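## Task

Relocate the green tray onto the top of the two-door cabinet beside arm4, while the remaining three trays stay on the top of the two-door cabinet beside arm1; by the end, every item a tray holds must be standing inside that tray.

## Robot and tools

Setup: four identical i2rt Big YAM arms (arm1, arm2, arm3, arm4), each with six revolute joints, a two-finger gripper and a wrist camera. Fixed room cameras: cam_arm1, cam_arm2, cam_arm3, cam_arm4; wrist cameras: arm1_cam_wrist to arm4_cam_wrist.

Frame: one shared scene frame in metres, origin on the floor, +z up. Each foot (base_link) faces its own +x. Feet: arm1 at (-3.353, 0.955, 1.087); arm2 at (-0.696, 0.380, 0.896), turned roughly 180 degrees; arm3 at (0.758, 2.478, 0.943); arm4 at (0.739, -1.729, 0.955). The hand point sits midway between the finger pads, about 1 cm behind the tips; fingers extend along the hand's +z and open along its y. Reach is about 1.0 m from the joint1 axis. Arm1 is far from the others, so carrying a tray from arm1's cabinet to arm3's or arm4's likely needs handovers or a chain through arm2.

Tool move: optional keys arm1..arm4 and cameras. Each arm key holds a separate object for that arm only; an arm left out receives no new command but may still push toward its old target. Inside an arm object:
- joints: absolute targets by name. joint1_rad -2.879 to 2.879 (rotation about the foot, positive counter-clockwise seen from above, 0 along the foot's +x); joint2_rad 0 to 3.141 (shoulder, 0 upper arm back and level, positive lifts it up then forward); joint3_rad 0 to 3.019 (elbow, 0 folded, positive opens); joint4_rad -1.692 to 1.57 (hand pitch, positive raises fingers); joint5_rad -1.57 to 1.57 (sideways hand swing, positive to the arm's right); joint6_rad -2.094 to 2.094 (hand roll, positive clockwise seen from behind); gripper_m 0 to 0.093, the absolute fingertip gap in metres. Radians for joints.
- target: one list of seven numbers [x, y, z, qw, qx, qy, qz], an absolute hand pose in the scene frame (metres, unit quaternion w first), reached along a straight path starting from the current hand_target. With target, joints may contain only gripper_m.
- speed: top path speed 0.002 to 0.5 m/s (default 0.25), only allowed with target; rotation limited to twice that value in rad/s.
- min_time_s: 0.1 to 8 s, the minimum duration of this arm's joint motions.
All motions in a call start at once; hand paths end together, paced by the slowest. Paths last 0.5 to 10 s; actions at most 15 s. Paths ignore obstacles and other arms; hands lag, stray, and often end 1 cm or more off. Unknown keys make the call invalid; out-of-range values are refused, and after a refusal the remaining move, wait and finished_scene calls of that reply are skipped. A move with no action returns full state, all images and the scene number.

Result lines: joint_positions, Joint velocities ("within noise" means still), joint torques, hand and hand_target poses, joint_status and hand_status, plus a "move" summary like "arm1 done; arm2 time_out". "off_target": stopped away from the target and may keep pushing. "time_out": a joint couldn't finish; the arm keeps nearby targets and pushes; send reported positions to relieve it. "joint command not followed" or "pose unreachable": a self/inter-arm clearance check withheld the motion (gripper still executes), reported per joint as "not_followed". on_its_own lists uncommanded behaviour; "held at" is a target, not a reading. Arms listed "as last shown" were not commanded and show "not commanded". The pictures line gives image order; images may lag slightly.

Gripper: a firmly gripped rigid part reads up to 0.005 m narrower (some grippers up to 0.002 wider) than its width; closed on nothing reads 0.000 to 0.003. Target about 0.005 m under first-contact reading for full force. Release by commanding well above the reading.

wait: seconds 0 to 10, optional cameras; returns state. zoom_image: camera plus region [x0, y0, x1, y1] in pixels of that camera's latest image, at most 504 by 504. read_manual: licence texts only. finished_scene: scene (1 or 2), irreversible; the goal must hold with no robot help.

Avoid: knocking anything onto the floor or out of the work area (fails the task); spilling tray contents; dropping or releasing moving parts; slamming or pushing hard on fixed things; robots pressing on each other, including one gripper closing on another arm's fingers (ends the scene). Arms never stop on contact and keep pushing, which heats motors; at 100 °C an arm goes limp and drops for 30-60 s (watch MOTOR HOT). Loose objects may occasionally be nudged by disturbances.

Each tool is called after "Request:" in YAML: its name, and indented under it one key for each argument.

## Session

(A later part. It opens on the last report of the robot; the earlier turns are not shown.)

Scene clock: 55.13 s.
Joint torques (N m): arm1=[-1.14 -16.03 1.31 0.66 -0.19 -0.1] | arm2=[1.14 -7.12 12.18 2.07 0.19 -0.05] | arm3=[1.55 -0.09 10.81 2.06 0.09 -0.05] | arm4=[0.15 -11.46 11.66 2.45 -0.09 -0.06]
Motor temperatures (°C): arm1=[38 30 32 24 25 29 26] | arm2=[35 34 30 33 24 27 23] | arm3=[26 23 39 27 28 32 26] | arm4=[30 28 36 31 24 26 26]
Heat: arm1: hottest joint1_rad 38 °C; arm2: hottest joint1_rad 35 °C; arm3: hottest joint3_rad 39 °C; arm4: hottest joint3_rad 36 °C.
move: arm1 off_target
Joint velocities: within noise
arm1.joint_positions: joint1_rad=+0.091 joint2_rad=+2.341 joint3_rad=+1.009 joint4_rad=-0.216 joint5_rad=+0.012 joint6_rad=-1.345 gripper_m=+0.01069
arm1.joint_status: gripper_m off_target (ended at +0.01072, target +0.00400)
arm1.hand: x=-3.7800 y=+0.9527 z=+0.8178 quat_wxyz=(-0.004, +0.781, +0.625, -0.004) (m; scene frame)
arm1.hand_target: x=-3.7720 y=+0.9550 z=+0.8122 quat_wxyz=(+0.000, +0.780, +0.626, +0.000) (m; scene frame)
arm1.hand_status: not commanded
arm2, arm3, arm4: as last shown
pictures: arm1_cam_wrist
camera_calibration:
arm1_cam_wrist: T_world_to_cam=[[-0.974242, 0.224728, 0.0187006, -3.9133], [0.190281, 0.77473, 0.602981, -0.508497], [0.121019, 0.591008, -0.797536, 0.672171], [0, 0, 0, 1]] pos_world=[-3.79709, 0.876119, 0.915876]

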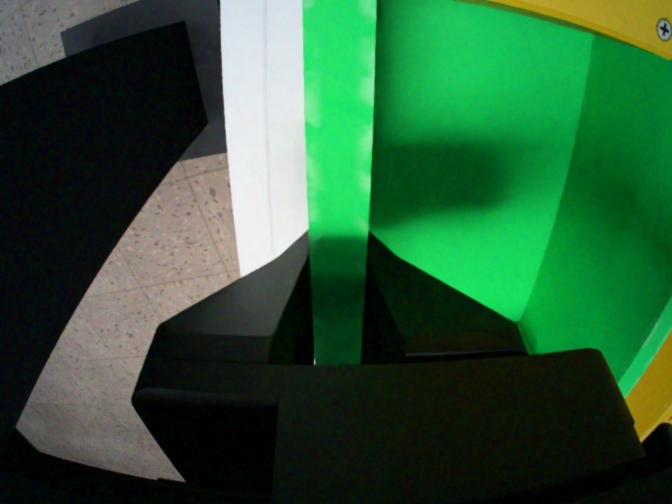

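Request:
move:
  arm1: {"target": [-3.772, 0.955, 0.872, 0, 0.7799, 0.6259, 0], "speed": 0.06}
  cameras: ["arm1_cam_wrist", "cam_arm1"]

Scene clock: 57.07 s.
Joint torques (N m): arm1=[-0.91 -19.43 2.11 -0.1 -0.46 -0.06] | arm2=[1.32 -7.12 12.19 2.06 0.2 -0.04] | arm3=[1.79 -0.32 10.74 1.95 0.06 -0.06] | arm4=[0.09 -11.52 11.66 2.4 -0.09 -0.07]
Motor temperatures (°C): arm1=[38 30 32 24 25 29 26] | arm2=[35 34 30 33 24 27 23] | arm3=[26 23 39 27 28 32 26] | arm4=[30 28 36 31 24 26 26]
Heat: arm1: hottest joint1_rad 38 °C; arm2: hottest joint1_rad 35 °C; arm3: hottest joint3_rad 39 °C; arm4: hottest joint3_rad 36 °C.
move: arm1 off_target
Joint velocities: within noise
arm1.joint_positions: joint1_rad=+0.091 joint2_rad=+2.228 joint3_rad=+0.946 joint4_rad=-0.306 joint5_rad=+0.019 joint6_rad=-1.345 gripper_m=+0.01069
arm1.joint_status: not commanded
arm1.hand: x=-3.7619 y=+0.9545 z=+0.8567 quat_wxyz=(+0.006, +0.781, +0.625, +0.014) (m; scene frame)
arm1.hand_target: x=-3.7719 y=+0.9550 z=+0.8716 quat_wxyz=(+0.000, +0.780, +0.626, +0.000) (m; scene frame)
arm1.hand_status: off_target (0.018 m and 1.7 deg from the pose sent, 0.055 m and 0.6 deg at the start)
arm2.joint_positions: joint1_rad=+0.604 joint2_rad=+1.121 joint3_rad=+0.994 joint4_rad=-0.840 joint5_rad=+0.009 joint6_rad=+0.007 gripper_m=+0.09396
arm2.joint_status: not commanded
arm2.hand: x=-1.0489 y=+0.1260 z=+1.1498 quat_wxyz=(-0.093, -0.907, -0.291, +0.289) (m; scene frame)
arm2.hand_target: x=-1.0499 y=+0.1201 z=+1.1500 quat_wxyz=(-0.095, -0.905, -0.294, +0.294) (m; scene frame)
arm2.hand_status: not commanded
arm3: as last shown
arm4.joint_positions: joint1_rad=+1.223 joint2_rad=+1.263 joint3_rad=+1.065 joint4_rad=-0.784 joint5_rad=-0.015 joint6_rad=+0.010 gripper_m=+0.09397
arm4.joint_status: not commanded
arm4.hand: x=+1.1160 y=-1.4287 z=+1.1891 quat_wxyz=(-0.277, +0.310, -0.904, -0.098) (m; scene frame)
arm4.hand_target: x=+1.1197 y=-1.4202 z=+1.2000 quat_wxyz=(-0.291, +0.317, -0.897, -0.103) (m; scene frame)
arm4.hand_status: not commanded
pictures: arm1_cam_wrist, cam_arm1
camera_calibration:
arm1_cam_wrist: T_world_to_cam=[[-0.974356, 0.224299, -0.017917, -3.86539], [0.166008, 0.77032, 0.61567, -0.634747], [0.151896, 0.596907, -0.787801, 0.802192], [0, 0, 0, 1]] pos_world=[-3.78274, 0.877128, 0.953506]

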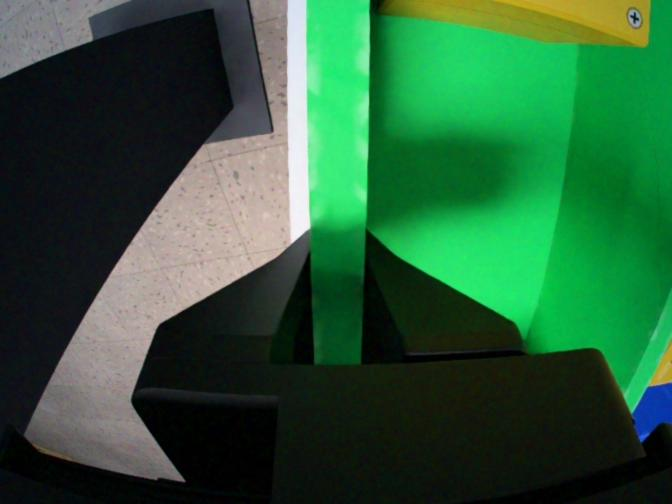

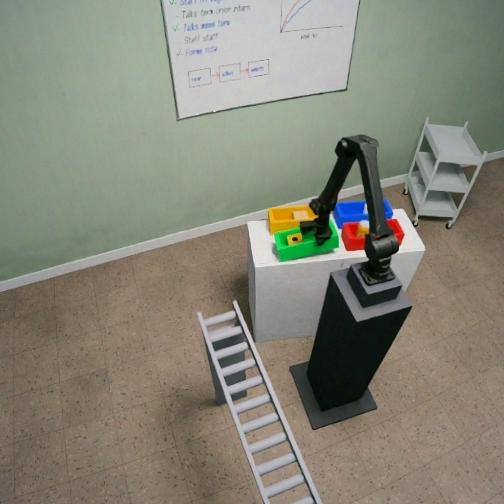

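Request:
zoom_image:
  camera: "cam_arm1"
  region: [240, 170, 440, 290]

Scaled by 2.520 from the camera's 504x504 image, which has a finer 720x720 frame.

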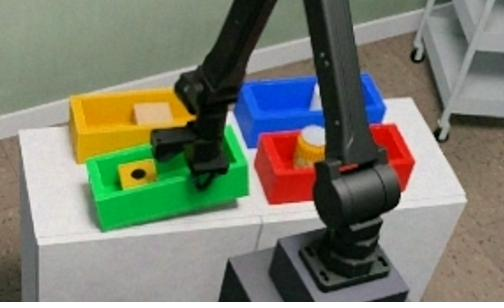

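Request:
wait:
  seconds: 0.5
  cameras: ["arm1_cam_wrist", "cam_arm1"]

Request:
zoom_image:
  camera: "cam_arm1"
  region: [250, 190, 370, 290]

Scene clock: 58.83 s.
Joint torques (N m): arm1=[-0.91 -19.6 2.17 -0.03 -0.43 -0.11] | arm2=[1.14 -7.36 12.18 2.06 0.2 -0.05] | arm3=[1.9 -0.44 10.74 2 0.08 -0.09] | arm4=[0.26 -11.58 11.66 2.43 -0.09 -0.07]
Motor temperatures (°C): arm1=[38 30 32 24 25 29 26] | arm2=[35 34 30 33 24 27 23] | arm3=[26 23 39 27 28 32 26] | arm4=[30 28 36 31 24 26 26]
Heat: arm1: hottest joint1_rad 38 °C; arm2: hottest joint1_rad 35 °C; arm3: hottest joint3_rad 39 °C; arm4: hottest joint3_rad 36 °C.
Joint velocities: within noise
arm1.joint_positions: joint1_rad=+0.091 joint2_rad=+2.228 joint3_rad=+0.946 joint4_rad=-0.306 joint5_rad=+0.019 joint6_rad=-1.345 gripper_m=+0.01069
arm1.joint_status: not commanded
arm1.hand: x=-3.7619 y=+0.9545 z=+0.8567 quat_wxyz=(+0.006, +0.781, +0.625, +0.014) (m; scene frame)
arm1.hand_target: x=-3.7719 y=+0.9550 z=+0.8716 quat_wxyz=(+0.000, +0.780, +0.626, +0.000) (m; scene frame)
arm1.hand_status: off_target (0.018 m and 1.7 deg from the pose sent, 0.055 m and 0.6 deg at the start)
arm2.joint_positions: joint1_rad=+0.604 joint2_rad=+1.121 joint3_rad=+0.994 joint4_rad=-0.840 joint5_rad=+0.009 joint6_rad=+0.007 gripper_m=+0.09396
arm2.joint_status: not commanded
arm2.hand: x=-1.0489 y=+0.1260 z=+1.1498 quat_wxyz=(-0.093, -0.907, -0.291, +0.289) (m; scene frame)
arm2.hand_target: x=-1.0499 y=+0.1201 z=+1.1500 quat_wxyz=(-0.095, -0.905, -0.294, +0.294) (m; scene frame)
arm2.hand_status: not commanded
arm3.joint_positions: joint1_rad=-0.331 joint2_rad=+0.647 joint3_rad=+1.368 joint4_rad=-1.341 joint5_rad=+0.187 joint6_rad=+0.489 gripper_m=+0.09396
arm3.joint_status: not commanded
arm3.hand: x=+1.0113 y=+2.4730 z=+1.4646 quat_wxyz=(-0.457, -0.206, -0.864, -0.057) (m; scene frame)
arm3.hand_target: x=+1.0095 y=+2.4728 z=+1.4774 quat_wxyz=(-0.469, -0.206, -0.857, -0.062) (m; scene frame)
arm3.hand_status: not commanded
arm4.joint_positions: joint1_rad=+1.223 joint2_rad=+1.263 joint3_rad=+1.065 joint4_rad=-0.784 joint5_rad=-0.015 joint6_rad=+0.010 gripper_m=+0.09397
arm4.joint_status: not commanded
arm4.hand: x=+1.1160 y=-1.4287 z=+1.1891 quat_wxyz=(-0.277, +0.310, -0.904, -0.098) (m; scene frame)
arm4.hand_target: x=+1.1197 y=-1.4202 z=+1.2000 quat_wxyz=(-0.291, +0.317, -0.897, -0.103) (m; scene frame)
arm4.hand_status: not commanded
wait: 0.50 s; at rest from the start
pictures: arm1_cam_wrist, cam_arm1
camera_calibration:
arm1_cam_wrist: T_world_to_cam=[[-0.974356, 0.224299, -0.017917, -3.86539], [0.166008, 0.77032, 0.61567, -0.634747], [0.151896, 0.596907, -0.787801, 0.802192], [0, 0, 0, 1]] pos_world=[-3.78274, 0.877128, 0.953506]

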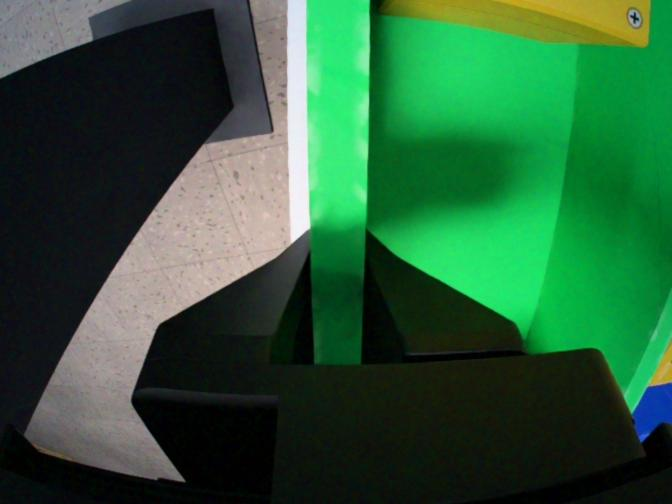

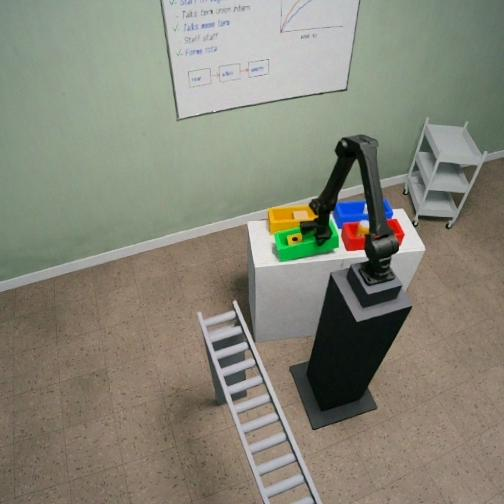

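Scaled by 4.200 from the camera's 504x504 image, which has a finer 720x720 frame.

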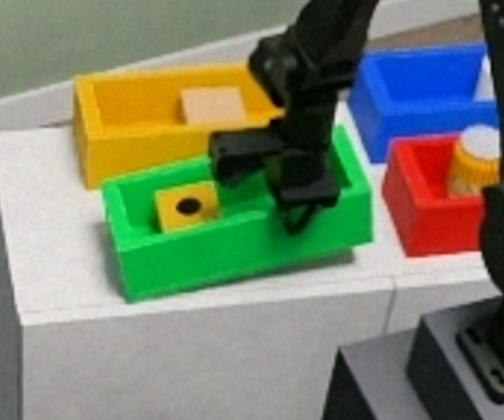

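Request:
zoom_image:
  camera: "arm1_cam_wrist"
  region: [350, 0, 672, 160]

Scaled by 1.565 from the camera's 672x504 image, which has a finer 960x720 frame.

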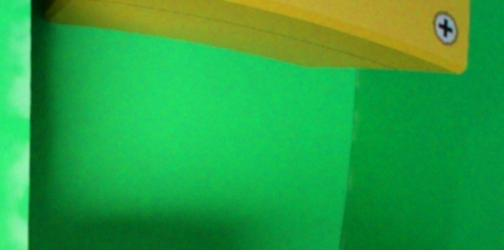

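Request:
move:
  arm1: {"target": [-3.772, 0.955, 0.811, 0, 0.7799, 0.6259, 0], "speed": 0.06}
  cameras: ["arm1_cam_wrist"]

Request:
move:
  arm1: {"joints": {"gripper_m": 0.03}}
  cameras: ["arm1_cam_wrist"]

Scene clock: 64.70 s.
Joint torques (N m): arm1=[-0.85 -14.51 3.73 0.47 -0.03 -0.11] | arm2=[1.14 -7.24 12.16 2.06 0.2 -0.03] | arm3=[1.67 -0.44 10.71 2 0.08 -0.07] | arm4=[0.26 -11.46 11.66 2.44 -0.09 -0.07]
Motor temperatures (°C): arm1=[38 31 32 24 25 29 27] | arm2=[35 34 31 33 24 27 23] | arm3=[26 23 39 27 28 32 26] | arm4=[30 28 36 31 23 26 26]
Heat: arm1: hottest joint1_rad 38 °C; arm2: hottest joint1_rad 35 °C; arm3: hottest joint3_rad 39 °C; arm4: hottest joint3_rad 36 °C.
move: arm1 off_target
Joint velocities: within noise
arm1.joint_positions: joint1_rad=+0.091 joint2_rad=+2.331 joint3_rad=+0.978 joint4_rad=-0.214 joint5_rad=+0.008 joint6_rad=-1.345 gripper_m=+0.01069
arm1.joint_status: not commanded
arm1.hand: x=-3.7650 y=+0.9522 z=+0.8193 quat_wxyz=(+0.004, +0.781, +0.625, +0.002) (m; scene frame)
arm1.hand_target: x=-3.7717 y=+0.9550 z=+0.8113 quat_wxyz=(+0.000, +0.780, +0.626, +0.000) (m; scene frame)
arm1.hand_status: off_target (0.011 m and 0.5 deg from the pose sent, 0.047 m and 1.7 deg at the start)
arm2, arm3, arm4: as last shown
pictures: arm1_cam_wrist
camera_calibration:
arm1_cam_wrist: T_world_to_cam=[[-0.974462, 0.224551, -0.000803845, -3.88328], [0.178554, 0.777015, 0.603627, -0.558698], [0.13617, 0.588068, -0.797266, 0.731542], [0, 0, 0, 1]] pos_world=[-3.78397, 0.875914, 0.917357]

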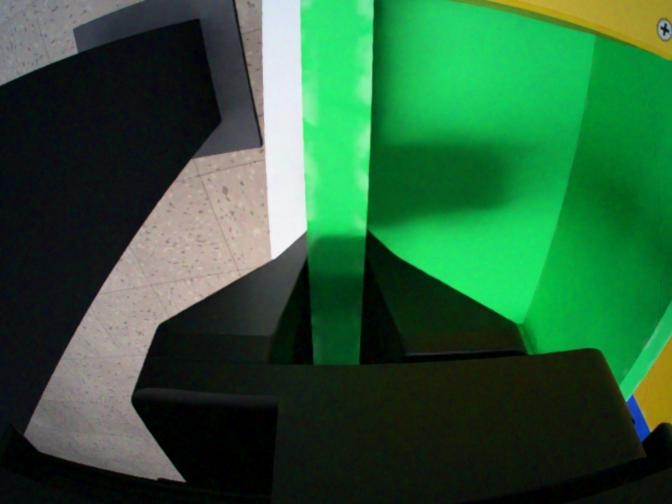

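Scene clock: 65.27 s.
Joint torques (N m): arm1=[-1.03 -14.86 3.54 0.57 -0.08 -0.09] | arm2=[1.26 -7.12 12.12 2.07 0.2 -0.05] | arm3=[1.9 -0.56 10.69 2.02 0.08 -0.06] | arm4=[0.26 -11.46 11.67 2.47 -0.1 -0.05]
Motor temperatures (°C): arm1=[38 31 32 24 25 29 27] | arm2=[35 34 31 33 24 27 23] | arm3=[26 23 39 27 27 32 26] | arm4=[30 28 36 31 23 26 26]
Heat: arm1: hottest joint1_rad 38 °C; arm2: hottest joint1_rad 35 °C; arm3: hottest joint3_rad 39 °C; arm4: hottest joint3_rad 36 °C.
move: arm1 done
Joint velocities: within noise
arm1.joint_positions: joint1_rad=+0.091 joint2_rad=+2.331 joint3_rad=+0.982 joint4_rad=-0.214 joint5_rad=+0.009 joint6_rad=-1.345 gripper_m=+0.02984
arm1.joint_status: all done
arm1.hand: x=-3.7676 y=+0.9523 z=+0.8196 quat_wxyz=(+0.002, +0.781, +0.625, +0.001) (m; scene frame)
arm1.hand_target: x=-3.7718 y=+0.9550 z=+0.8114 quat_wxyz=(+0.000, +0.780, +0.626, +0.000) (m; scene frame)
arm1.hand_status: not commanded
arm2, arm3, arm4: as last shown
pictures: arm1_cam_wrist
camera_calibration:
arm1_cam_wrist: T_world_to_cam=[[-0.974451, 0.224575, 0.00347031, -3.88933], [0.181123, 0.776585, 0.603416, -0.548188], [0.132817, 0.588627, -0.797419, 0.719043], [0, 0, 0, 1]] pos_world=[-3.78617, 0.875914, 0.917662]

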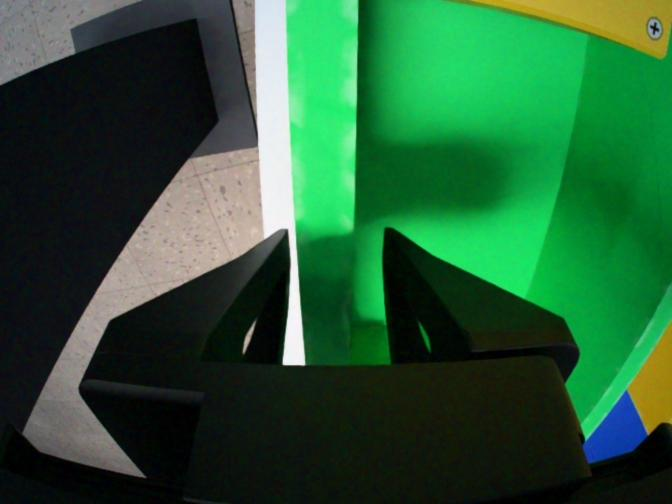

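Request:
move:
  arm1: {"target": [-3.772, 0.955, 0.858, 0, 0.7799, 0.6259, 0], "speed": 0.1, "joints": {"gripper_m": 0.036}}

Request:
move:
  arm1: {"target": [-3.784, 0.910, 0.858, 0, 0.7799, 0.6259, 0], "speed": 0.1}
  cameras: ["arm1_cam_wrist"]

Scene clock: 67.20 s.
Joint torques (N m): arm1=[-0.97 -17.03 1.96 -0.21 -0.1 -0.09] | arm2=[1.14 -7.36 12.18 2.13 0.18 -0.05] | arm3=[1.9 -0.26 10.73 1.99 0.06 -0.06] | arm4=[0.26 -11.4 11.67 2.47 -0.1 -0.06]
Motor temperatures (°C): arm1=[38 31 31 24 25 29 27] | arm2=[35 34 31 33 24 27 23] | arm3=[26 23 39 27 27 32 26] | arm4=[30 28 37 31 23 26 26]
Heat: arm1: hottest joint1_rad 38 °C; arm2: hottest joint1_rad 35 °C; arm3: hottest joint3_rad 39 °C; arm4: hottest joint3_rad 37 °C.
move: arm1 done
Joint velocities: within noise
arm1.joint_positions: joint1_rad=+0.091 joint2_rad=+2.234 joint3_rad=+0.964 joint4_rad=-0.273 joint5_rad=+0.009 joint6_rad=-1.345 gripper_m=+0.03591
arm1.joint_status: all done
arm1.hand: x=-3.7787 y=+0.9526 z=+0.8561 quat_wxyz=(-0.004, +0.781, +0.625, -0.007) (m; scene frame)
arm1.hand_target: x=-3.7721 y=+0.9550 z=+0.8579 quat_wxyz=(+0.000, +0.780, +0.626, +0.000) (m; scene frame)
arm1.hand_status: done (0.007 m and 0.9 deg from the pose sent, 0.039 m and 0.3 deg at the start)
arm2, arm3, arm4: as last shown
pictures: none

Scene clock: 68.50 s.
Joint torques (N m): arm1=[-0.38 -16.09 4.59 -0.39 -0.06 0.15] | arm2=[1.08 -7.3 12.19 2.07 0.19 -0.04] | arm3=[1.67 -0.44 10.78 2.02 0.08 -0.04] | arm4=[0.21 -11.63 11.67 2.44 -0.09 -0.06]
Motor temperatures (°C): arm1=[38 31 31 24 25 29 27] | arm2=[35 34 31 32 24 27 23] | arm3=[26 23 39 27 27 32 26] | arm4=[30 28 37 31 23 26 26]
Heat: arm1: hottest joint1_rad 38 °C; arm2: hottest joint1_rad 35 °C; arm3: hottest joint3_rad 39 °C; arm4: hottest joint3_rad 37 °C.
move: arm1 done
Joint velocities: within noise
arm1.joint_positions: joint1_rad=+0.186 joint2_rad=+2.234 joint3_rad=+0.975 joint4_rad=-0.304 joint5_rad=+0.010 joint6_rad=-1.260 gripper_m=+0.03591
arm1.joint_status: not commanded
arm1.hand: x=-3.7754 y=+0.9122 z=+0.8577 quat_wxyz=(+0.002, +0.777, +0.629, +0.001) (m; scene frame)
arm1.hand_target: x=-3.7838 y=+0.9099 z=+0.8581 quat_wxyz=(+0.000, +0.780, +0.626, +0.000) (m; scene frame)
arm1.hand_status: done (0.009 m and 0.5 deg from the pose sent, 0.043 m and 0.9 deg at the start)
arm2, arm3, arm4: as last shown
pictures: arm1_cam_wrist
camera_calibration:
arm1_cam_wrist: T_world_to_cam=[[-0.976865, 0.213824, 0.00378741, -3.88769], [0.172701, 0.778304, 0.60367, -0.572233], [0.126131, 0.590358, -0.797225, 0.747088], [0, 0, 0, 1]] pos_world=[-3.79315, 0.8356, 0.955761]

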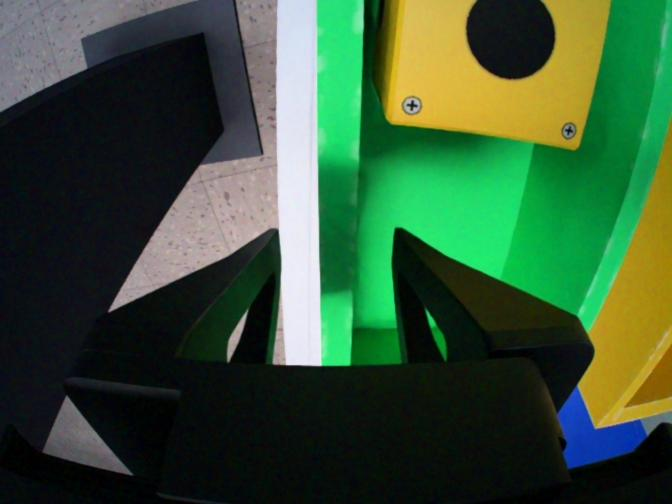

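Request:
zoom_image:
  camera: "arm1_cam_wrist"
  region: [300, 0, 640, 200]

Scaled by 1.482 from the camera's 672x504 image, which has a finer 960x720 frame.

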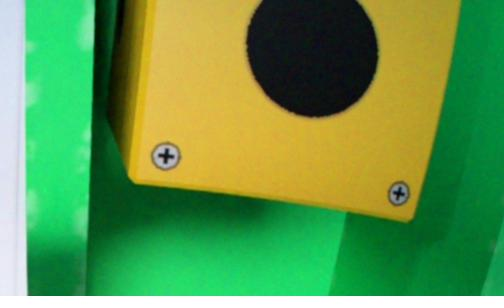

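Request:
move:
  arm1: {"target": [-3.786, 0.8995, 0.812, 0, 0.7799, 0.6259, 0], "speed": 0.08}
  cameras: ["arm1_cam_wrist"]

Scene clock: 72.77 s.
Joint torques (N m): arm1=[0.44 -15.03 3.78 0.79 -0.07 0.12] | arm2=[1.32 -7.3 12.18 2.09 0.19 -0.04] | arm3=[1.9 -0.03 10.7 1.96 0.08 -0.05] | arm4=[0.21 -11.46 11.66 2.45 -0.09 -0.06]
Motor temperatures (°C): arm1=[38 31 31 24 25 29 26] | arm2=[35 34 31 32 24 27 23] | arm3=[26 23 40 27 27 32 26] | arm4=[30 28 37 31 23 26 26]
Heat: arm1: hottest joint1_rad 38 °C; arm2: hottest joint1_rad 35 °C; arm3: hottest joint3_rad 40 °C; arm4: hottest joint3_rad 37 °C.
move: arm1 off_target
Joint velocities: within noise
arm1.joint_positions: joint1_rad=+0.201 joint2_rad=+2.340 joint3_rad=+1.031 joint4_rad=-0.261 joint5_rad=+0.010 joint6_rad=-1.238 gripper_m=+0.03591
arm1.joint_status: not commanded
arm1.hand: x=-3.7803 y=+0.9047 z=+0.8207 quat_wxyz=(+0.003, +0.780, +0.626, +0.003) (m; scene frame)
arm1.hand_target: x=-3.7856 y=+0.8996 z=+0.8122 quat_wxyz=(+0.000, +0.780, +0.626, +0.000) (m; scene frame)
arm1.hand_status: off_target (0.012 m and 0.6 deg from the pose sent, 0.049 m and 0.5 deg at the start)
arm2, arm3, arm4: as last shown
pictures: arm1_cam_wrist
camera_calibration:
arm1_cam_wrist: T_world_to_cam=[[-0.975232, 0.221178, -0.0018552, -3.88654], [0.174979, 0.776607, 0.605198, -0.534326], [0.135297, 0.589884, -0.796073, 0.756701], [0, 0, 0, 1]] pos_world=[-3.79916, 0.828211, 0.918552]

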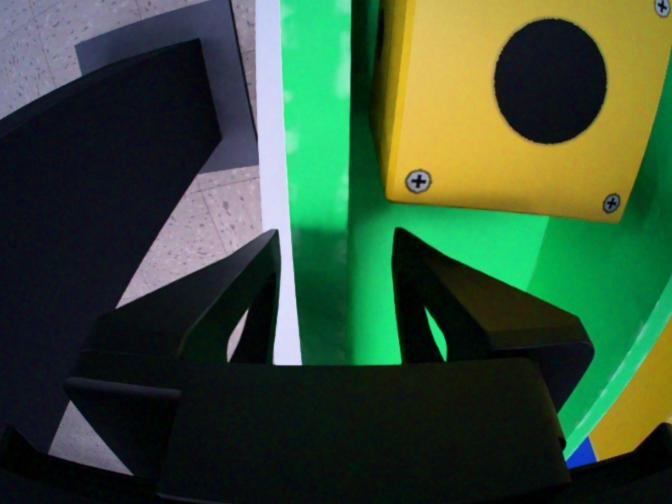

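Request:
move:
  arm1: {"joints": {"gripper_m": 0.018}}

Request:
move:
  arm1: {"joints": {"gripper_m": 0.003}}

Request:
move:
  arm1: {"target": [-3.786, 0.8995, 0.872, 0, 0.7799, 0.6259, 0], "speed": 0.06}
  cameras: ["arm1_cam_wrist", "cam_arm1"]

Request:
zoom_image:
  camera: "cam_arm1"
  region: [240, 180, 380, 290]

Scene clock: 73.77 s.
Joint torques (N m): arm1=[-0.15 -15.27 3.96 0.77 -0.07 0.09] | arm2=[1.14 -7.24 12.16 2.11 0.19 -0.04] | arm3=[2.08 -0.09 10.7 2.02 0.11 -0.05] | arm4=[0.09 -11.4 11.69 2.43 -0.1 -0.06]
Motor temperatures (°C): arm1=[38 31 31 24 25 29 26] | arm2=[35 34 31 32 24 27 23] | arm3=[26 23 40 27 27 32 26] | arm4=[30 28 37 31 23 26 26]
Heat: arm1: hottest joint1_rad 38 °C; arm2: hottest joint1_rad 35 °C; arm3: hottest joint3_rad 40 °C; arm4: hottest joint3_rad 37 °C.
move: arm1 done
Joint velocities: within noise
arm1.joint_positions: joint1_rad=+0.201 joint2_rad=+2.340 joint3_rad=+1.031 joint4_rad=-0.261 joint5_rad=+0.010 joint6_rad=-1.237 gripper_m=+0.01820
arm1.joint_status: all done
arm1.hand: x=-3.7803 y=+0.9046 z=+0.8207 quat_wxyz=(+0.003, +0.780, +0.626, +0.003) (m; scene frame)
arm1.hand_target: x=-3.7856 y=+0.8995 z=+0.8122 quat_wxyz=(+0.000, +0.780, +0.626, +0.000) (m; scene frame)
arm1.hand_status: not commanded
arm2, arm3, arm4: as last shown
pictures: none

Scene clock: 74.23 s.
Joint torques (N m): arm1=[0.38 -15.21 3.96 0.7 -0.06 0.11] | arm2=[1.2 -7.24 12.18 2.1 0.19 -0.04] | arm3=[1.49 -0.32 10.73 2.06 0.09 -0.07] | arm4=[0.21 -11.34 11.64 2.47 -0.1 -0.08]
Motor temperatures (°C): arm1=[38 31 31 24 25 29 26] | arm2=[35 34 31 32 24 27 23] | arm3=[26 23 40 27 27 32 26] | arm4=[30 28 37 31 23 26 26]
Heat: arm1: hottest joint1_rad 38 °C; arm2: hottest joint1_rad 35 °C; arm3: hottest joint3_rad 40 °C; arm4: hottest joint3_rad 37 °C.
move: arm1 off_target
Joint velocities: within noise
arm1.joint_positions: joint1_rad=+0.202 joint2_rad=+2.341 joint3_rad=+1.031 joint4_rad=-0.260 joint5_rad=+0.011 joint6_rad=-1.237 gripper_m=+0.01068
arm1.joint_status: gripper_m off_target (ended at +0.01070, target +0.00300)
arm1.hand: x=-3.7803 y=+0.9043 z=+0.8205 quat_wxyz=(+0.003, +0.780, +0.626, +0.003) (m; scene frame)
arm1.hand_target: x=-3.7856 y=+0.8995 z=+0.8122 quat_wxyz=(+0.000, +0.780, +0.626, +0.000) (m; scene frame)
arm1.hand_status: not commanded
arm2, arm3, arm4: as last shown
pictures: none

Scene clock: 76.00 s.
Joint torques (N m): arm1=[0.26 -19.84 2.61 -0.01 -0.18 0.09] | arm2=[1.14 -7.18 12.16 2.14 0.2 -0.04] | arm3=[2.02 -0.15 10.69 2.04 0.07 -0.06] | arm4=[0.09 -11.52 11.67 2.44 -0.09 -0.06]
Motor temperatures (°C): arm1=[38 31 31 24 25 29 27] | arm2=[35 34 32 32 24 27 23] | arm3=[26 23 40 27 27 32 26] | arm4=[30 28 37 31 23 26 26]
Heat: arm1: hottest joint1_rad 38 °C; arm2: hottest joint1_rad 35 °C; arm3: hottest joint3_rad 40 °C; arm4: hottest joint3_rad 37 °C.
move: arm1 off_target
Joint velocities: within noise
arm1.joint_positions: joint1_rad=+0.202 joint2_rad=+2.246 joint3_rad=+0.999 joint4_rad=-0.344 joint5_rad=+0.013 joint6_rad=-1.235 gripper_m=+0.01068
arm1.joint_status: not commanded
arm1.hand: x=-3.7756 y=+0.9057 z=+0.8560 quat_wxyz=(+0.008, +0.780, +0.626, +0.013) (m; scene frame)
arm1.hand_target: x=-3.7859 y=+0.8994 z=+0.8716 quat_wxyz=(+0.000, +0.780, +0.626, +0.000) (m; scene frame)
arm1.hand_status: off_target (0.020 m and 1.7 deg from the pose sent, 0.052 m and 0.5 deg at the start)
arm2.joint_positions: joint1_rad=+0.604 joint2_rad=+1.121 joint3_rad=+0.994 joint4_rad=-0.840 joint5_rad=+0.009 joint6_rad=+0.007 gripper_m=+0.09396
arm2.joint_status: not commanded
arm2.hand: x=-1.0489 y=+0.1260 z=+1.1498 quat_wxyz=(-0.093, -0.907, -0.291, +0.289) (m; scene frame)
arm2.hand_target: x=-1.0499 y=+0.1201 z=+1.1500 quat_wxyz=(-0.095, -0.905, -0.294, +0.294) (m; scene frame)
arm2.hand_status: not commanded
arm3.joint_positions: joint1_rad=-0.331 joint2_rad=+0.647 joint3_rad=+1.368 joint4_rad=-1.341 joint5_rad=+0.187 joint6_rad=+0.489 gripper_m=+0.09396
arm3.joint_status: not commanded
arm3.hand: x=+1.0113 y=+2.4730 z=+1.4646 quat_wxyz=(-0.457, -0.206, -0.864, -0.057) (m; scene frame)
arm3.hand_target: x=+1.0095 y=+2.4728 z=+1.4774 quat_wxyz=(-0.469, -0.206, -0.857, -0.062) (m; scene frame)
arm3.hand_status: not commanded
arm4.joint_positions: joint1_rad=+1.223 joint2_rad=+1.263 joint3_rad=+1.065 joint4_rad=-0.784 joint5_rad=-0.015 joint6_rad=+0.010 gripper_m=+0.09397
arm4.joint_status: not commanded
arm4.hand: x=+1.1160 y=-1.4287 z=+1.1891 quat_wxyz=(-0.277, +0.310, -0.904, -0.098) (m; scene frame)
arm4.hand_target: x=+1.1197 y=-1.4202 z=+1.2000 quat_wxyz=(-0.291, +0.317, -0.897, -0.103) (m; scene frame)
arm4.hand_status: not commanded
pictures: arm1_cam_wrist, cam_arm1
camera_calibration:
arm1_cam_wrist: T_world_to_cam=[[-0.974728, 0.222425, -0.0207832, -3.86511], [0.163393, 0.773279, 0.612652, -0.604371], [0.15234, 0.593774, -0.790079, 0.839248], [0, 0, 0, 1]] pos_world=[-3.79653, 0.82872, 0.953013]

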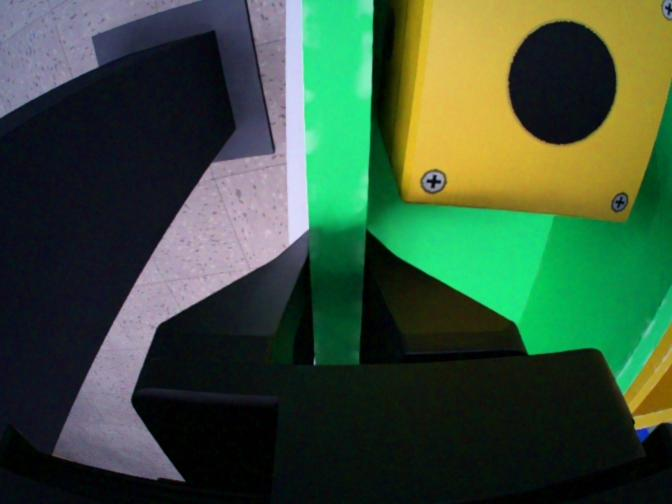

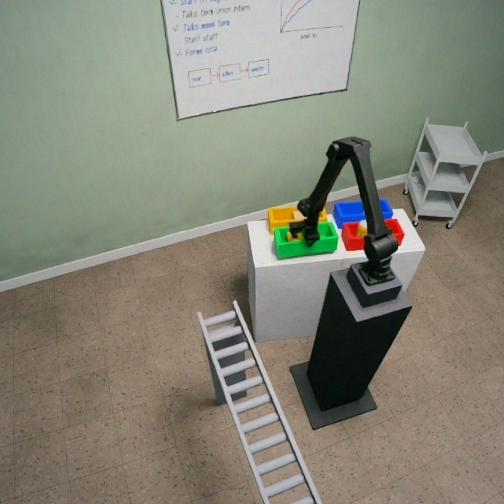

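Scaled by 3.600 from the camera's 504x504 image, which has a finer 720x720 frame.

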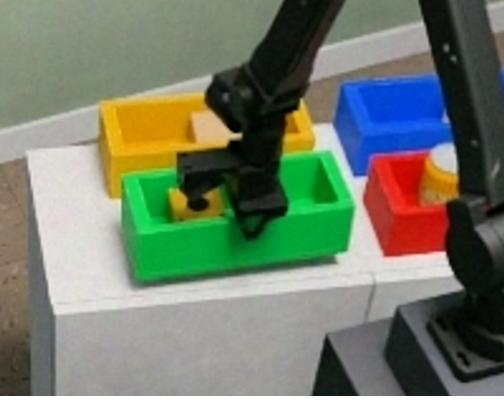

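Request:
move:
  arm1: {"target": [-3.786, 0.8995, 1.012, 0, 0.7799, 0.6259, 0], "speed": 0.12}
  cameras: ["arm1_cam_wrist"]

Request:
move:
  arm1: {"joints": {"joint1_rad": 2.03}, "min_time_s": 4.5}
  cameras: ["arm1_cam_wrist", "cam_arm1"]

Scene clock: 80.20 s.
Joint torques (N m): arm1=[0.56 -18.2 6.28 -0.03 -0.18 0.1] | arm2=[1.2 -7.24 12.15 2.11 0.19 -0.04] | arm3=[1.85 -0.44 10.62 2.03 0.07 -0.06] | arm4=[0.26 -11.52 11.66 2.45 -0.09 -0.06]
Motor temperatures (°C): arm1=[38 31 31 24 25 29 27] | arm2=[34 34 32 32 24 27 23] | arm3=[26 23 40 27 27 32 26] | arm4=[30 28 37 31 23 26 26]
Heat: arm1: hottest joint1_rad 38 °C; arm2: hottest joint1_rad 34 °C; arm3: hottest joint3_rad 40 °C; arm4: hottest joint3_rad 37 °C.
move: arm1 off_target
Joint velocities: within noise
arm1.joint_positions: joint1_rad=+0.204 joint2_rad=+1.896 joint3_rad=+0.959 joint4_rad=-0.663 joint5_rad=+0.013 joint6_rad=-1.231 gripper_m=+0.01068
arm1.joint_status: not commanded
arm1.hand: x=-3.7753 y=+0.9065 z=+0.9945 quat_wxyz=(+0.010, +0.780, +0.625, +0.017) (m; scene frame)
arm1.hand_target: x=-3.7857 y=+0.8996 z=+1.0117 quat_wxyz=(+0.000, +0.780, +0.626, +0.000) (m; scene frame)
arm1.hand_status: off_target (0.022 m and 2.3 deg from the pose sent, 0.157 m and 1.7 deg at the start)
arm2, arm3, arm4: as last shown
pictures: arm1_cam_wrist
camera_calibration:
arm1_cam_wrist: T_world_to_cam=[[-0.974181, 0.223851, -0.029363, -3.85281], [0.158931, 0.772329, 0.61502, -0.70826], [0.160351, 0.594474, -0.787965, 0.975722], [0, 0, 0, 1]] pos_world=[-3.79722, 0.829423, 1.0913]

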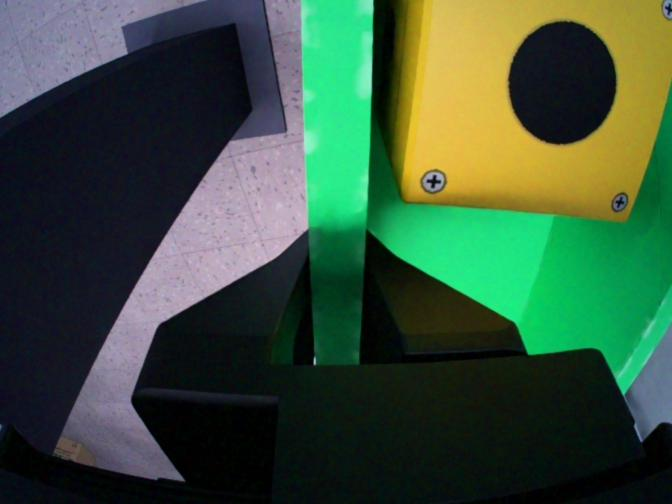

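Scene clock: 85.37 s.
Joint torques (N m): arm1=[-0.32 -18.26 6.5 0.03 -0.23 0.05] | arm2=[1.2 -7.36 12.16 2.09 0.19 -0.04] | arm3=[1.79 -0.32 10.82 2 0.08 -0.09] | arm4=[0.15 -11.4 11.71 2.48 -0.1 -0.06]
Motor temperatures (°C): arm1=[38 32 31 24 25 29 27] | arm2=[34 34 32 32 24 27 23] | arm3=[26 23 40 27 27 32 26] | arm4=[30 28 37 31 23 26 26]
Heat: arm1: hottest joint1_rad 38 °C; arm2: hottest joint1_rad 34 °C; arm3: hottest joint3_rad 40 °C; arm4: hottest joint3_rad 37 °C.
move: arm1 done
Joint velocities: within noise
arm1.joint_positions: joint1_rad=+2.030 joint2_rad=+1.896 joint3_rad=+0.959 joint4_rad=-0.663 joint5_rad=+0.015 joint6_rad=-1.228 gripper_m=+0.01068
arm1.joint_status: all done
arm1.hand: x=-3.1989 y=+0.5565 z=+1.0052 quat_wxyz=(-0.006, -0.016, +1.000, +0.005) (m; scene frame)
arm1.hand_target: x=-3.1949 y=+0.5467 z=+1.0225 quat_wxyz=(+0.002, -0.012, +1.000, -0.012) (m; scene frame)
arm1.hand_status: not commanded
arm2, arm3, arm4: as last shown
pictures: arm1_cam_wrist, cam_arm1
camera_calibration:
arm1_cam_wrist: T_world_to_cam=[[0.02601, -0.999657, -0.00317073, 0.641455], [-0.78873, -0.0224704, 0.614329, -3.12471], [-0.614189, -0.0134778, -0.789044, -1.03848], [0, 0, 0, 1]] pos_world=[-3.11906, 0.557025, 1.10222]

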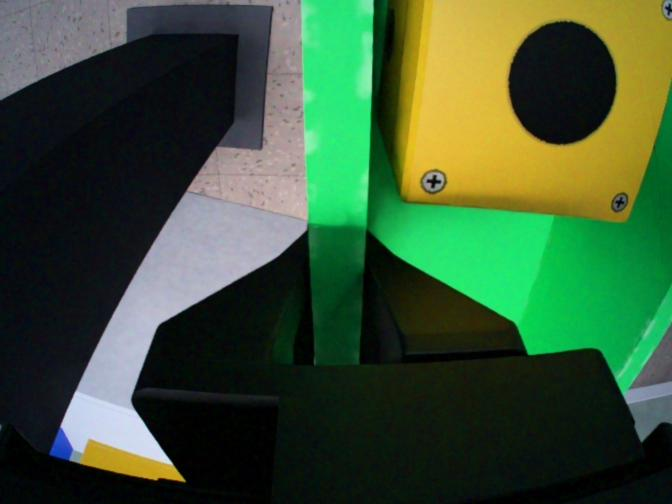

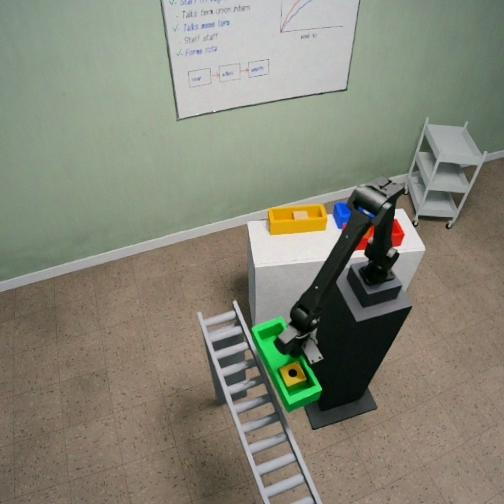

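Request:
move:
  arm1: {"target": [-3.15, 0.440, 0.99, 0, 0.0087, 1.0, 0], "speed": 0.12}
  cameras: ["arm1_cam_wrist", "cam_arm1"]

Request:
zoom_image:
  camera: "cam_arm1"
  region: [180, 270, 350, 440]

Scene clock: 88.20 s.
Joint torques (N m): arm1=[-0.44 -19.43 12.23 -0.14 -0.32 0.11] | arm2=[1.26 -7.12 12.15 2.1 0.19 -0.03] | arm3=[1.9 -0.03 10.71 2.02 0.08 -0.06] | arm4=[0.09 -11.46 11.67 2.44 -0.1 -0.06]
Motor temperatures (°C): arm1=[38 32 31 24 25 29 27] | arm2=[34 34 32 32 24 27 23] | arm3=[26 23 40 27 27 31 26] | arm4=[30 28 37 31 23 26 26]
Heat: arm1: hottest joint1_rad 38 °C; arm2: hottest joint1_rad 34 °C; arm3: hottest joint3_rad 40 °C; arm4: hottest joint3_rad 37 °C.
move: arm1 off_target
Joint velocities: within noise
arm1.joint_positions: joint1_rad=+2.030 joint2_rad=+2.143 joint3_rad=+1.287 joint4_rad=-0.797 joint5_rad=+0.012 joint6_rad=-1.188 gripper_m=+0.01068
arm1.joint_status: not commanded
arm1.hand: x=-3.1660 y=+0.4749 z=+0.9705 quat_wxyz=(-0.015, +0.004, +0.999, +0.031) (m; scene frame)
arm1.hand_target: x=-3.1507 y=+0.4418 z=+0.9915 quat_wxyz=(+0.000, +0.009, +1.000, +0.000) (m; scene frame)
arm1.hand_status: off_target (0.043 m and 3.9 deg from the pose sent, 0.127 m and 3.0 deg at the start)
arm2, arm3, arm4: as last shown
pictures: arm1_cam_wrist, cam_arm1
camera_calibration:
arm1_cam_wrist: T_world_to_cam=[[-0.0143461, -0.998479, -0.0532409, 0.479184], [-0.778402, -0.0222687, 0.627371, -3.05926], [-0.627603, 0.0504432, -0.776898, -1.13138], [0, 0, 0, 1]] pos_world=[-3.08452, 0.4674, 1.06584]

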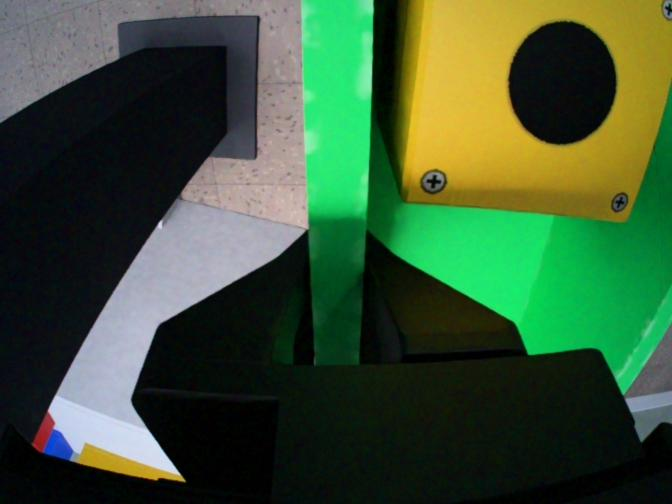

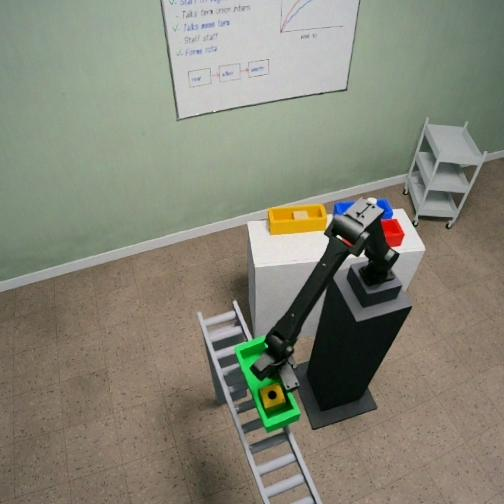

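Scaled by 2.965 from the camera's 504x504 image, which has a finer 720x720 frame.

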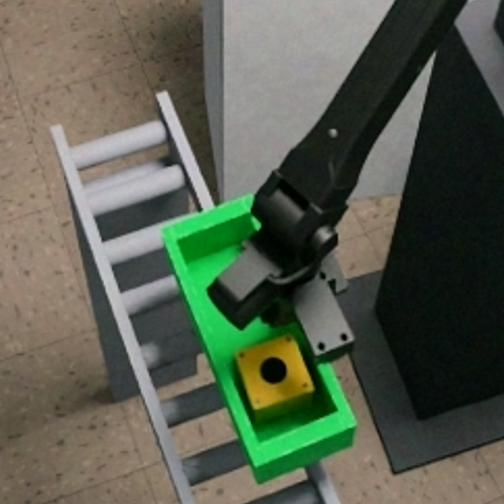

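Request:
move:
  arm1: {"target": [-3.137, 0.401, 0.957, 0.015, 0.0, 0.9994, -0.031], "speed": 0.08}
  cameras: ["arm1_cam_wrist", "cam_arm1"]

Request:
zoom_image:
  camera: "cam_arm1"
  region: [180, 270, 350, 440]

Scene clock: 94.07 s.
Joint torques (N m): arm1=[-0.91 -20.95 11.92 0.94 -0.32 -0.11] | arm2=[1.26 -7.41 12.16 2.09 0.18 -0.03] | arm3=[1.73 -0.21 10.66 1.96 0.06 -0.04] | arm4=[0.09 -11.46 11.69 2.43 -0.09 -0.07]
Motor temperatures (°C): arm1=[38 33 32 24 25 28 27] | arm2=[34 34 33 32 24 26 23] | arm3=[26 23 40 27 27 31 26] | arm4=[30 28 37 31 23 26 26]
Heat: arm1: hottest joint1_rad 38 °C; arm2: hottest joint1_rad 34 °C; arm3: hottest joint3_rad 40 °C; arm4: hottest joint3_rad 37 °C.
move: arm1 off_target
Joint velocities: within noise
arm1.joint_positions: joint1_rad=+2.030 joint2_rad=+2.246 joint3_rad=+1.373 joint4_rad=-0.742 joint5_rad=+0.008 joint6_rad=-1.188 gripper_m=+0.01068
arm1.joint_status: not commanded
arm1.hand: x=-3.1533 y=+0.4450 z=+0.9378 quat_wxyz=(-0.006, +0.004, +1.000, +0.014) (m; scene frame)
arm1.hand_target: x=-3.1381 y=+0.4034 z=+0.9598 quat_wxyz=(+0.015, +0.000, +0.999, -0.031) (m; scene frame)
arm1.hand_status: off_target (0.051 m and 5.7 deg from the pose sent, 0.081 m and 7.8 deg at the start)
arm2, arm3, arm4: as last shown
pictures: arm1_cam_wrist, cam_arm1
camera_calibration:
arm1_cam_wrist: T_world_to_cam=[[-0.0141156, -0.999702, -0.0199276, 0.417757], [-0.789389, -0.00109098, 0.613892, -3.06096], [-0.613731, 0.0243961, -0.789138, -1.08044], [0, 0, 0, 1]] pos_world=[-3.07349, 0.440651, 1.03481]

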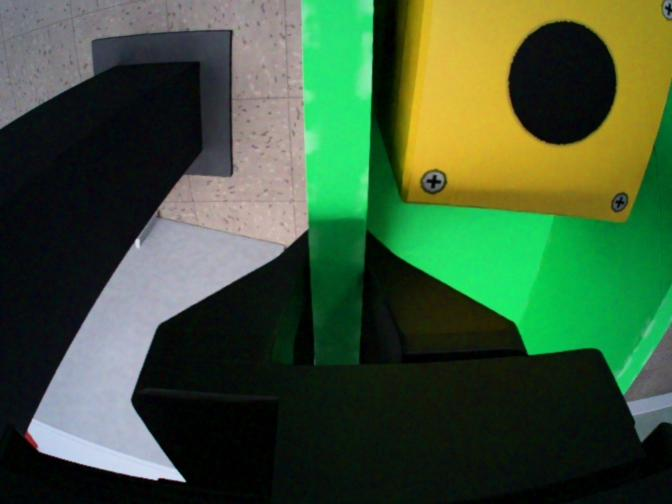

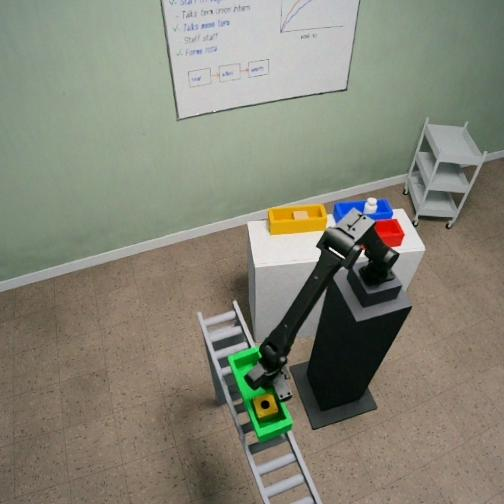

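Scaled by 2.965 from the camera's 504x504 image, which has a finer 720x720 frame.

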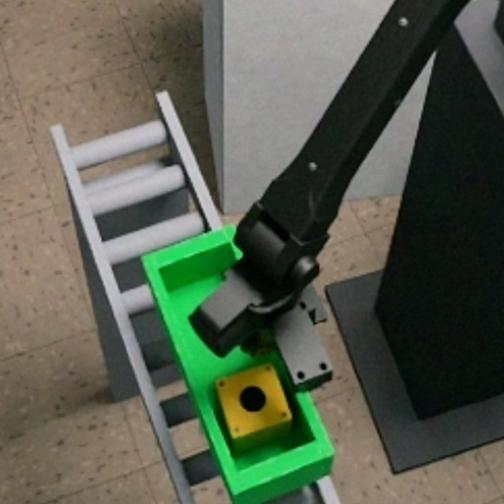

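Request:
zoom_image:
  camera: "cam_arm1"
  region: [190, 340, 320, 470]

Scaled by 3.877 from the camera's 504x504 image, which has a finer 720x720 frame.

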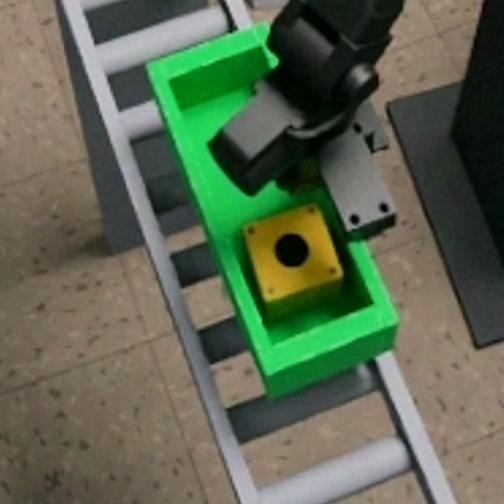

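Request:
move:
  arm1: {"target": [-3.135, 0.372, 0.944, 0.021, 0.013, 0.9987, -0.045], "speed": 0.08}
  cameras: ["cam_arm1"]

Request:
zoom_image:
  camera: "cam_arm1"
  region: [190, 340, 320, 470]

Scene clock: 97.60 s.
Joint torques (N m): arm1=[-1.2 -21.83 12.36 0.92 -0.35 -0.03] | arm2=[1.26 -7.3 12.16 2.06 0.19 -0.05] | arm3=[1.61 -0.21 10.73 2.02 0.08 -0.05] | arm4=[0.21 -11.58 11.66 2.48 -0.09 -0.06]
Motor temperatures (°C): arm1=[38 33 32 24 25 28 27] | arm2=[34 34 33 32 24 26 23] | arm3=[26 23 40 27 27 31 26] | arm4=[30 28 38 31 23 26 26]
Heat: arm1: hottest joint1_rad 38 °C; arm2: hottest joint1_rad 34 °C; arm3: hottest joint3_rad 40 °C; arm4: hottest joint3_rad 38 °C.
move: arm1 off_target
Joint velocities: within noise
arm1.joint_positions: joint1_rad=+2.023 joint2_rad=+2.309 joint3_rad=+1.449 joint4_rad=-0.727 joint5_rad=+0.006 joint6_rad=-1.188 gripper_m=+0.01068
arm1.joint_status: not commanded
arm1.hand: x=-3.1472 y=+0.4190 z=+0.9225 quat_wxyz=(+0.000, +0.008, +1.000, +0.001) (m; scene frame)
arm1.hand_target: x=-3.1363 y=+0.3747 z=+0.9469 quat_wxyz=(+0.021, +0.013, +0.999, -0.045) (m; scene frame)
arm1.hand_status: off_target (0.053 m and 5.8 deg from the pose sent, 0.075 m and 7.5 deg at the start)
arm2, arm3, arm4: as last shown
pictures: cam_arm1

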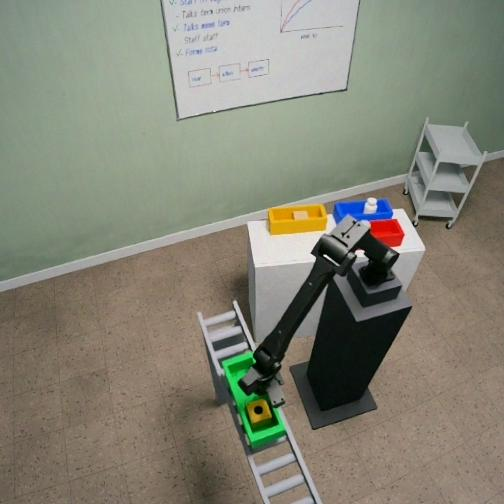

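Scaled by 3.877 from the camera's 504x504 image, which has a finer 720x720 frame.

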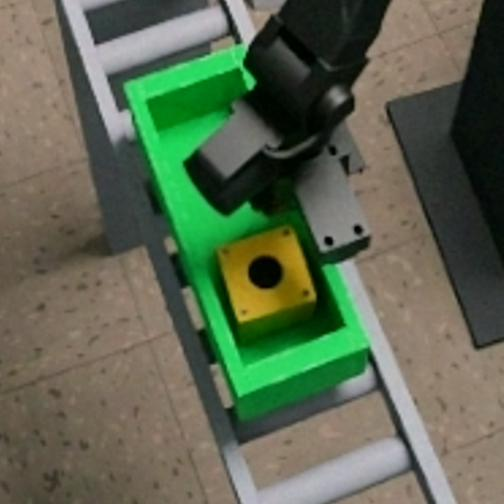

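Request:
move:
  arm1: {"target": [-3.1363, 0.3747, 0.915, 0.021, 0.013, 0.9987, -0.045], "speed": 0.06}
  cameras: ["cam_arm1"]

Request:
zoom_image:
  camera: "cam_arm1"
  region: [190, 340, 320, 470]

Scene clock: 99.60 s.
Joint torques (N m): arm1=[-1.49 -22.42 11.7 1.07 -0.32 0] | arm2=[1.2 -7.36 12.12 2.11 0.19 -0.04] | arm3=[1.9 -0.32 10.73 2.03 0.08 -0.07] | arm4=[0.21 -11.46 11.64 2.45 -0.1 -0.06]
Motor temperatures (°C): arm1=[38 33 33 24 25 28 27] | arm2=[34 34 33 32 24 26 23] | arm3=[26 23 40 27 27 31 25] | arm4=[30 28 38 31 23 26 26]
Heat: arm1: hottest joint1_rad 38 °C; arm2: hottest joint1_rad 34 °C; arm3: hottest joint3_rad 40 °C; arm4: hottest joint3_rad 38 °C.
move: arm1 off_target
Joint velocities: within noise
arm1.joint_positions: joint1_rad=+2.023 joint2_rad=+2.362 joint3_rad=+1.451 joint4_rad=-0.677 joint5_rad=+0.006 joint6_rad=-1.188 gripper_m=+0.01068
arm1.joint_status: not commanded
arm1.hand: x=-3.1484 y=+0.4220 z=+0.8935 quat_wxyz=(+0.000, +0.008, +1.000, +0.002) (m; scene frame)
arm1.hand_target: x=-3.1376 y=+0.3773 z=+0.9180 quat_wxyz=(+0.021, +0.013, +0.999, -0.045) (m; scene frame)
arm1.hand_status: off_target (0.053 m and 5.9 deg from the pose sent, 0.046 m and 5.8 deg at the start)
arm2, arm3, arm4: as last shown
pictures: cam_arm1

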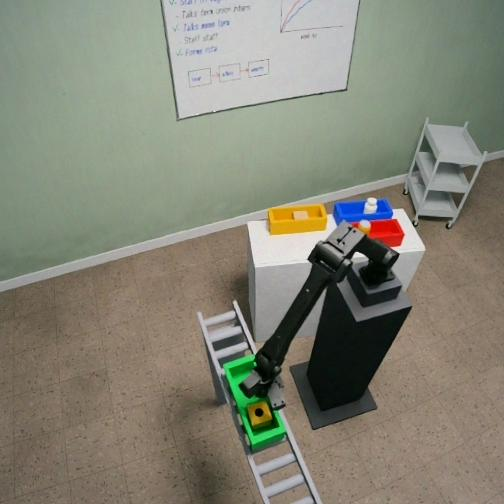

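Scaled by 3.877 from the camera's 504x504 image, which has a finer 720x720 frame.

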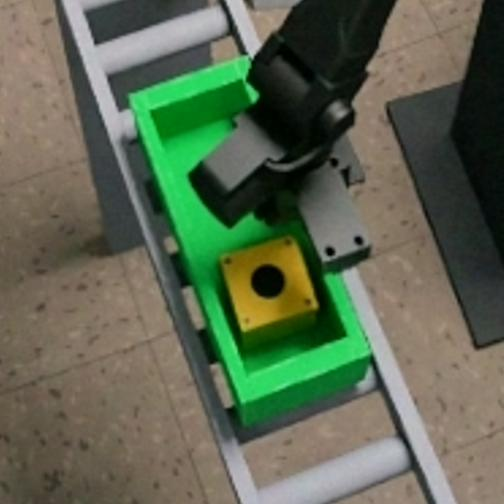

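Request:
move:
  arm1: {"target": [-3.1376, 0.367, 0.906, 0.021, 0.013, 0.9987, -0.045], "speed": 0.06}
  cameras: ["cam_arm1"]

Request:
zoom_image:
  camera: "cam_arm1"
  region: [190, 340, 320, 470]

Scene clock: 100.93 s.
Joint torques (N m): arm1=[-1.32 -21.36 11.9 1.16 -0.35 -0.05] | arm2=[1.2 -7.24 12.19 2.14 0.19 -0.05] | arm3=[1.9 -0.21 10.77 1.99 0.07 -0.05] | arm4=[0.21 -11.58 11.69 2.45 -0.1 -0.06]
Motor temperatures (°C): arm1=[38 33 33 24 25 28 27] | arm2=[34 34 33 32 24 26 23] | arm3=[26 23 40 27 27 31 25] | arm4=[30 28 38 31 23 26 26]
Heat: arm1: hottest joint1_rad 38 °C; arm2: hottest joint1_rad 34 °C; arm3: hottest joint3_rad 40 °C; arm4: hottest joint3_rad 38 °C.
move: arm1 off_target
Joint velocities: within noise
arm1.joint_positions: joint1_rad=+2.018 joint2_rad=+2.378 joint3_rad=+1.478 joint4_rad=-0.677 joint5_rad=+0.006 joint6_rad=-1.193 gripper_m=+0.01068
arm1.joint_status: not commanded
arm1.hand: x=-3.1472 y=+0.4116 z=+0.8917 quat_wxyz=(+0.002, +0.008, +1.000, -0.004) (m; scene frame)
arm1.hand_target: x=-3.1389 y=+0.3693 z=+0.9088 quat_wxyz=(+0.021, +0.013, +0.999, -0.045) (m; scene frame)
arm1.hand_status: off_target (0.048 m and 5.2 deg from the pose sent, 0.057 m and 5.9 deg at the start)
arm2, arm3, arm4: as last shown
pictures: cam_arm1

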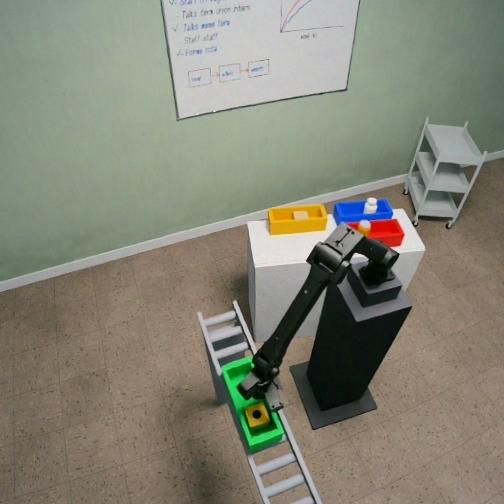

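Scaled by 3.877 from the camera's 504x504 image, which has a finer 720x720 frame.

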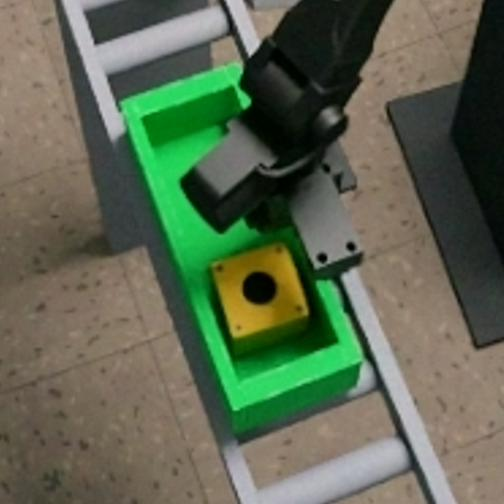

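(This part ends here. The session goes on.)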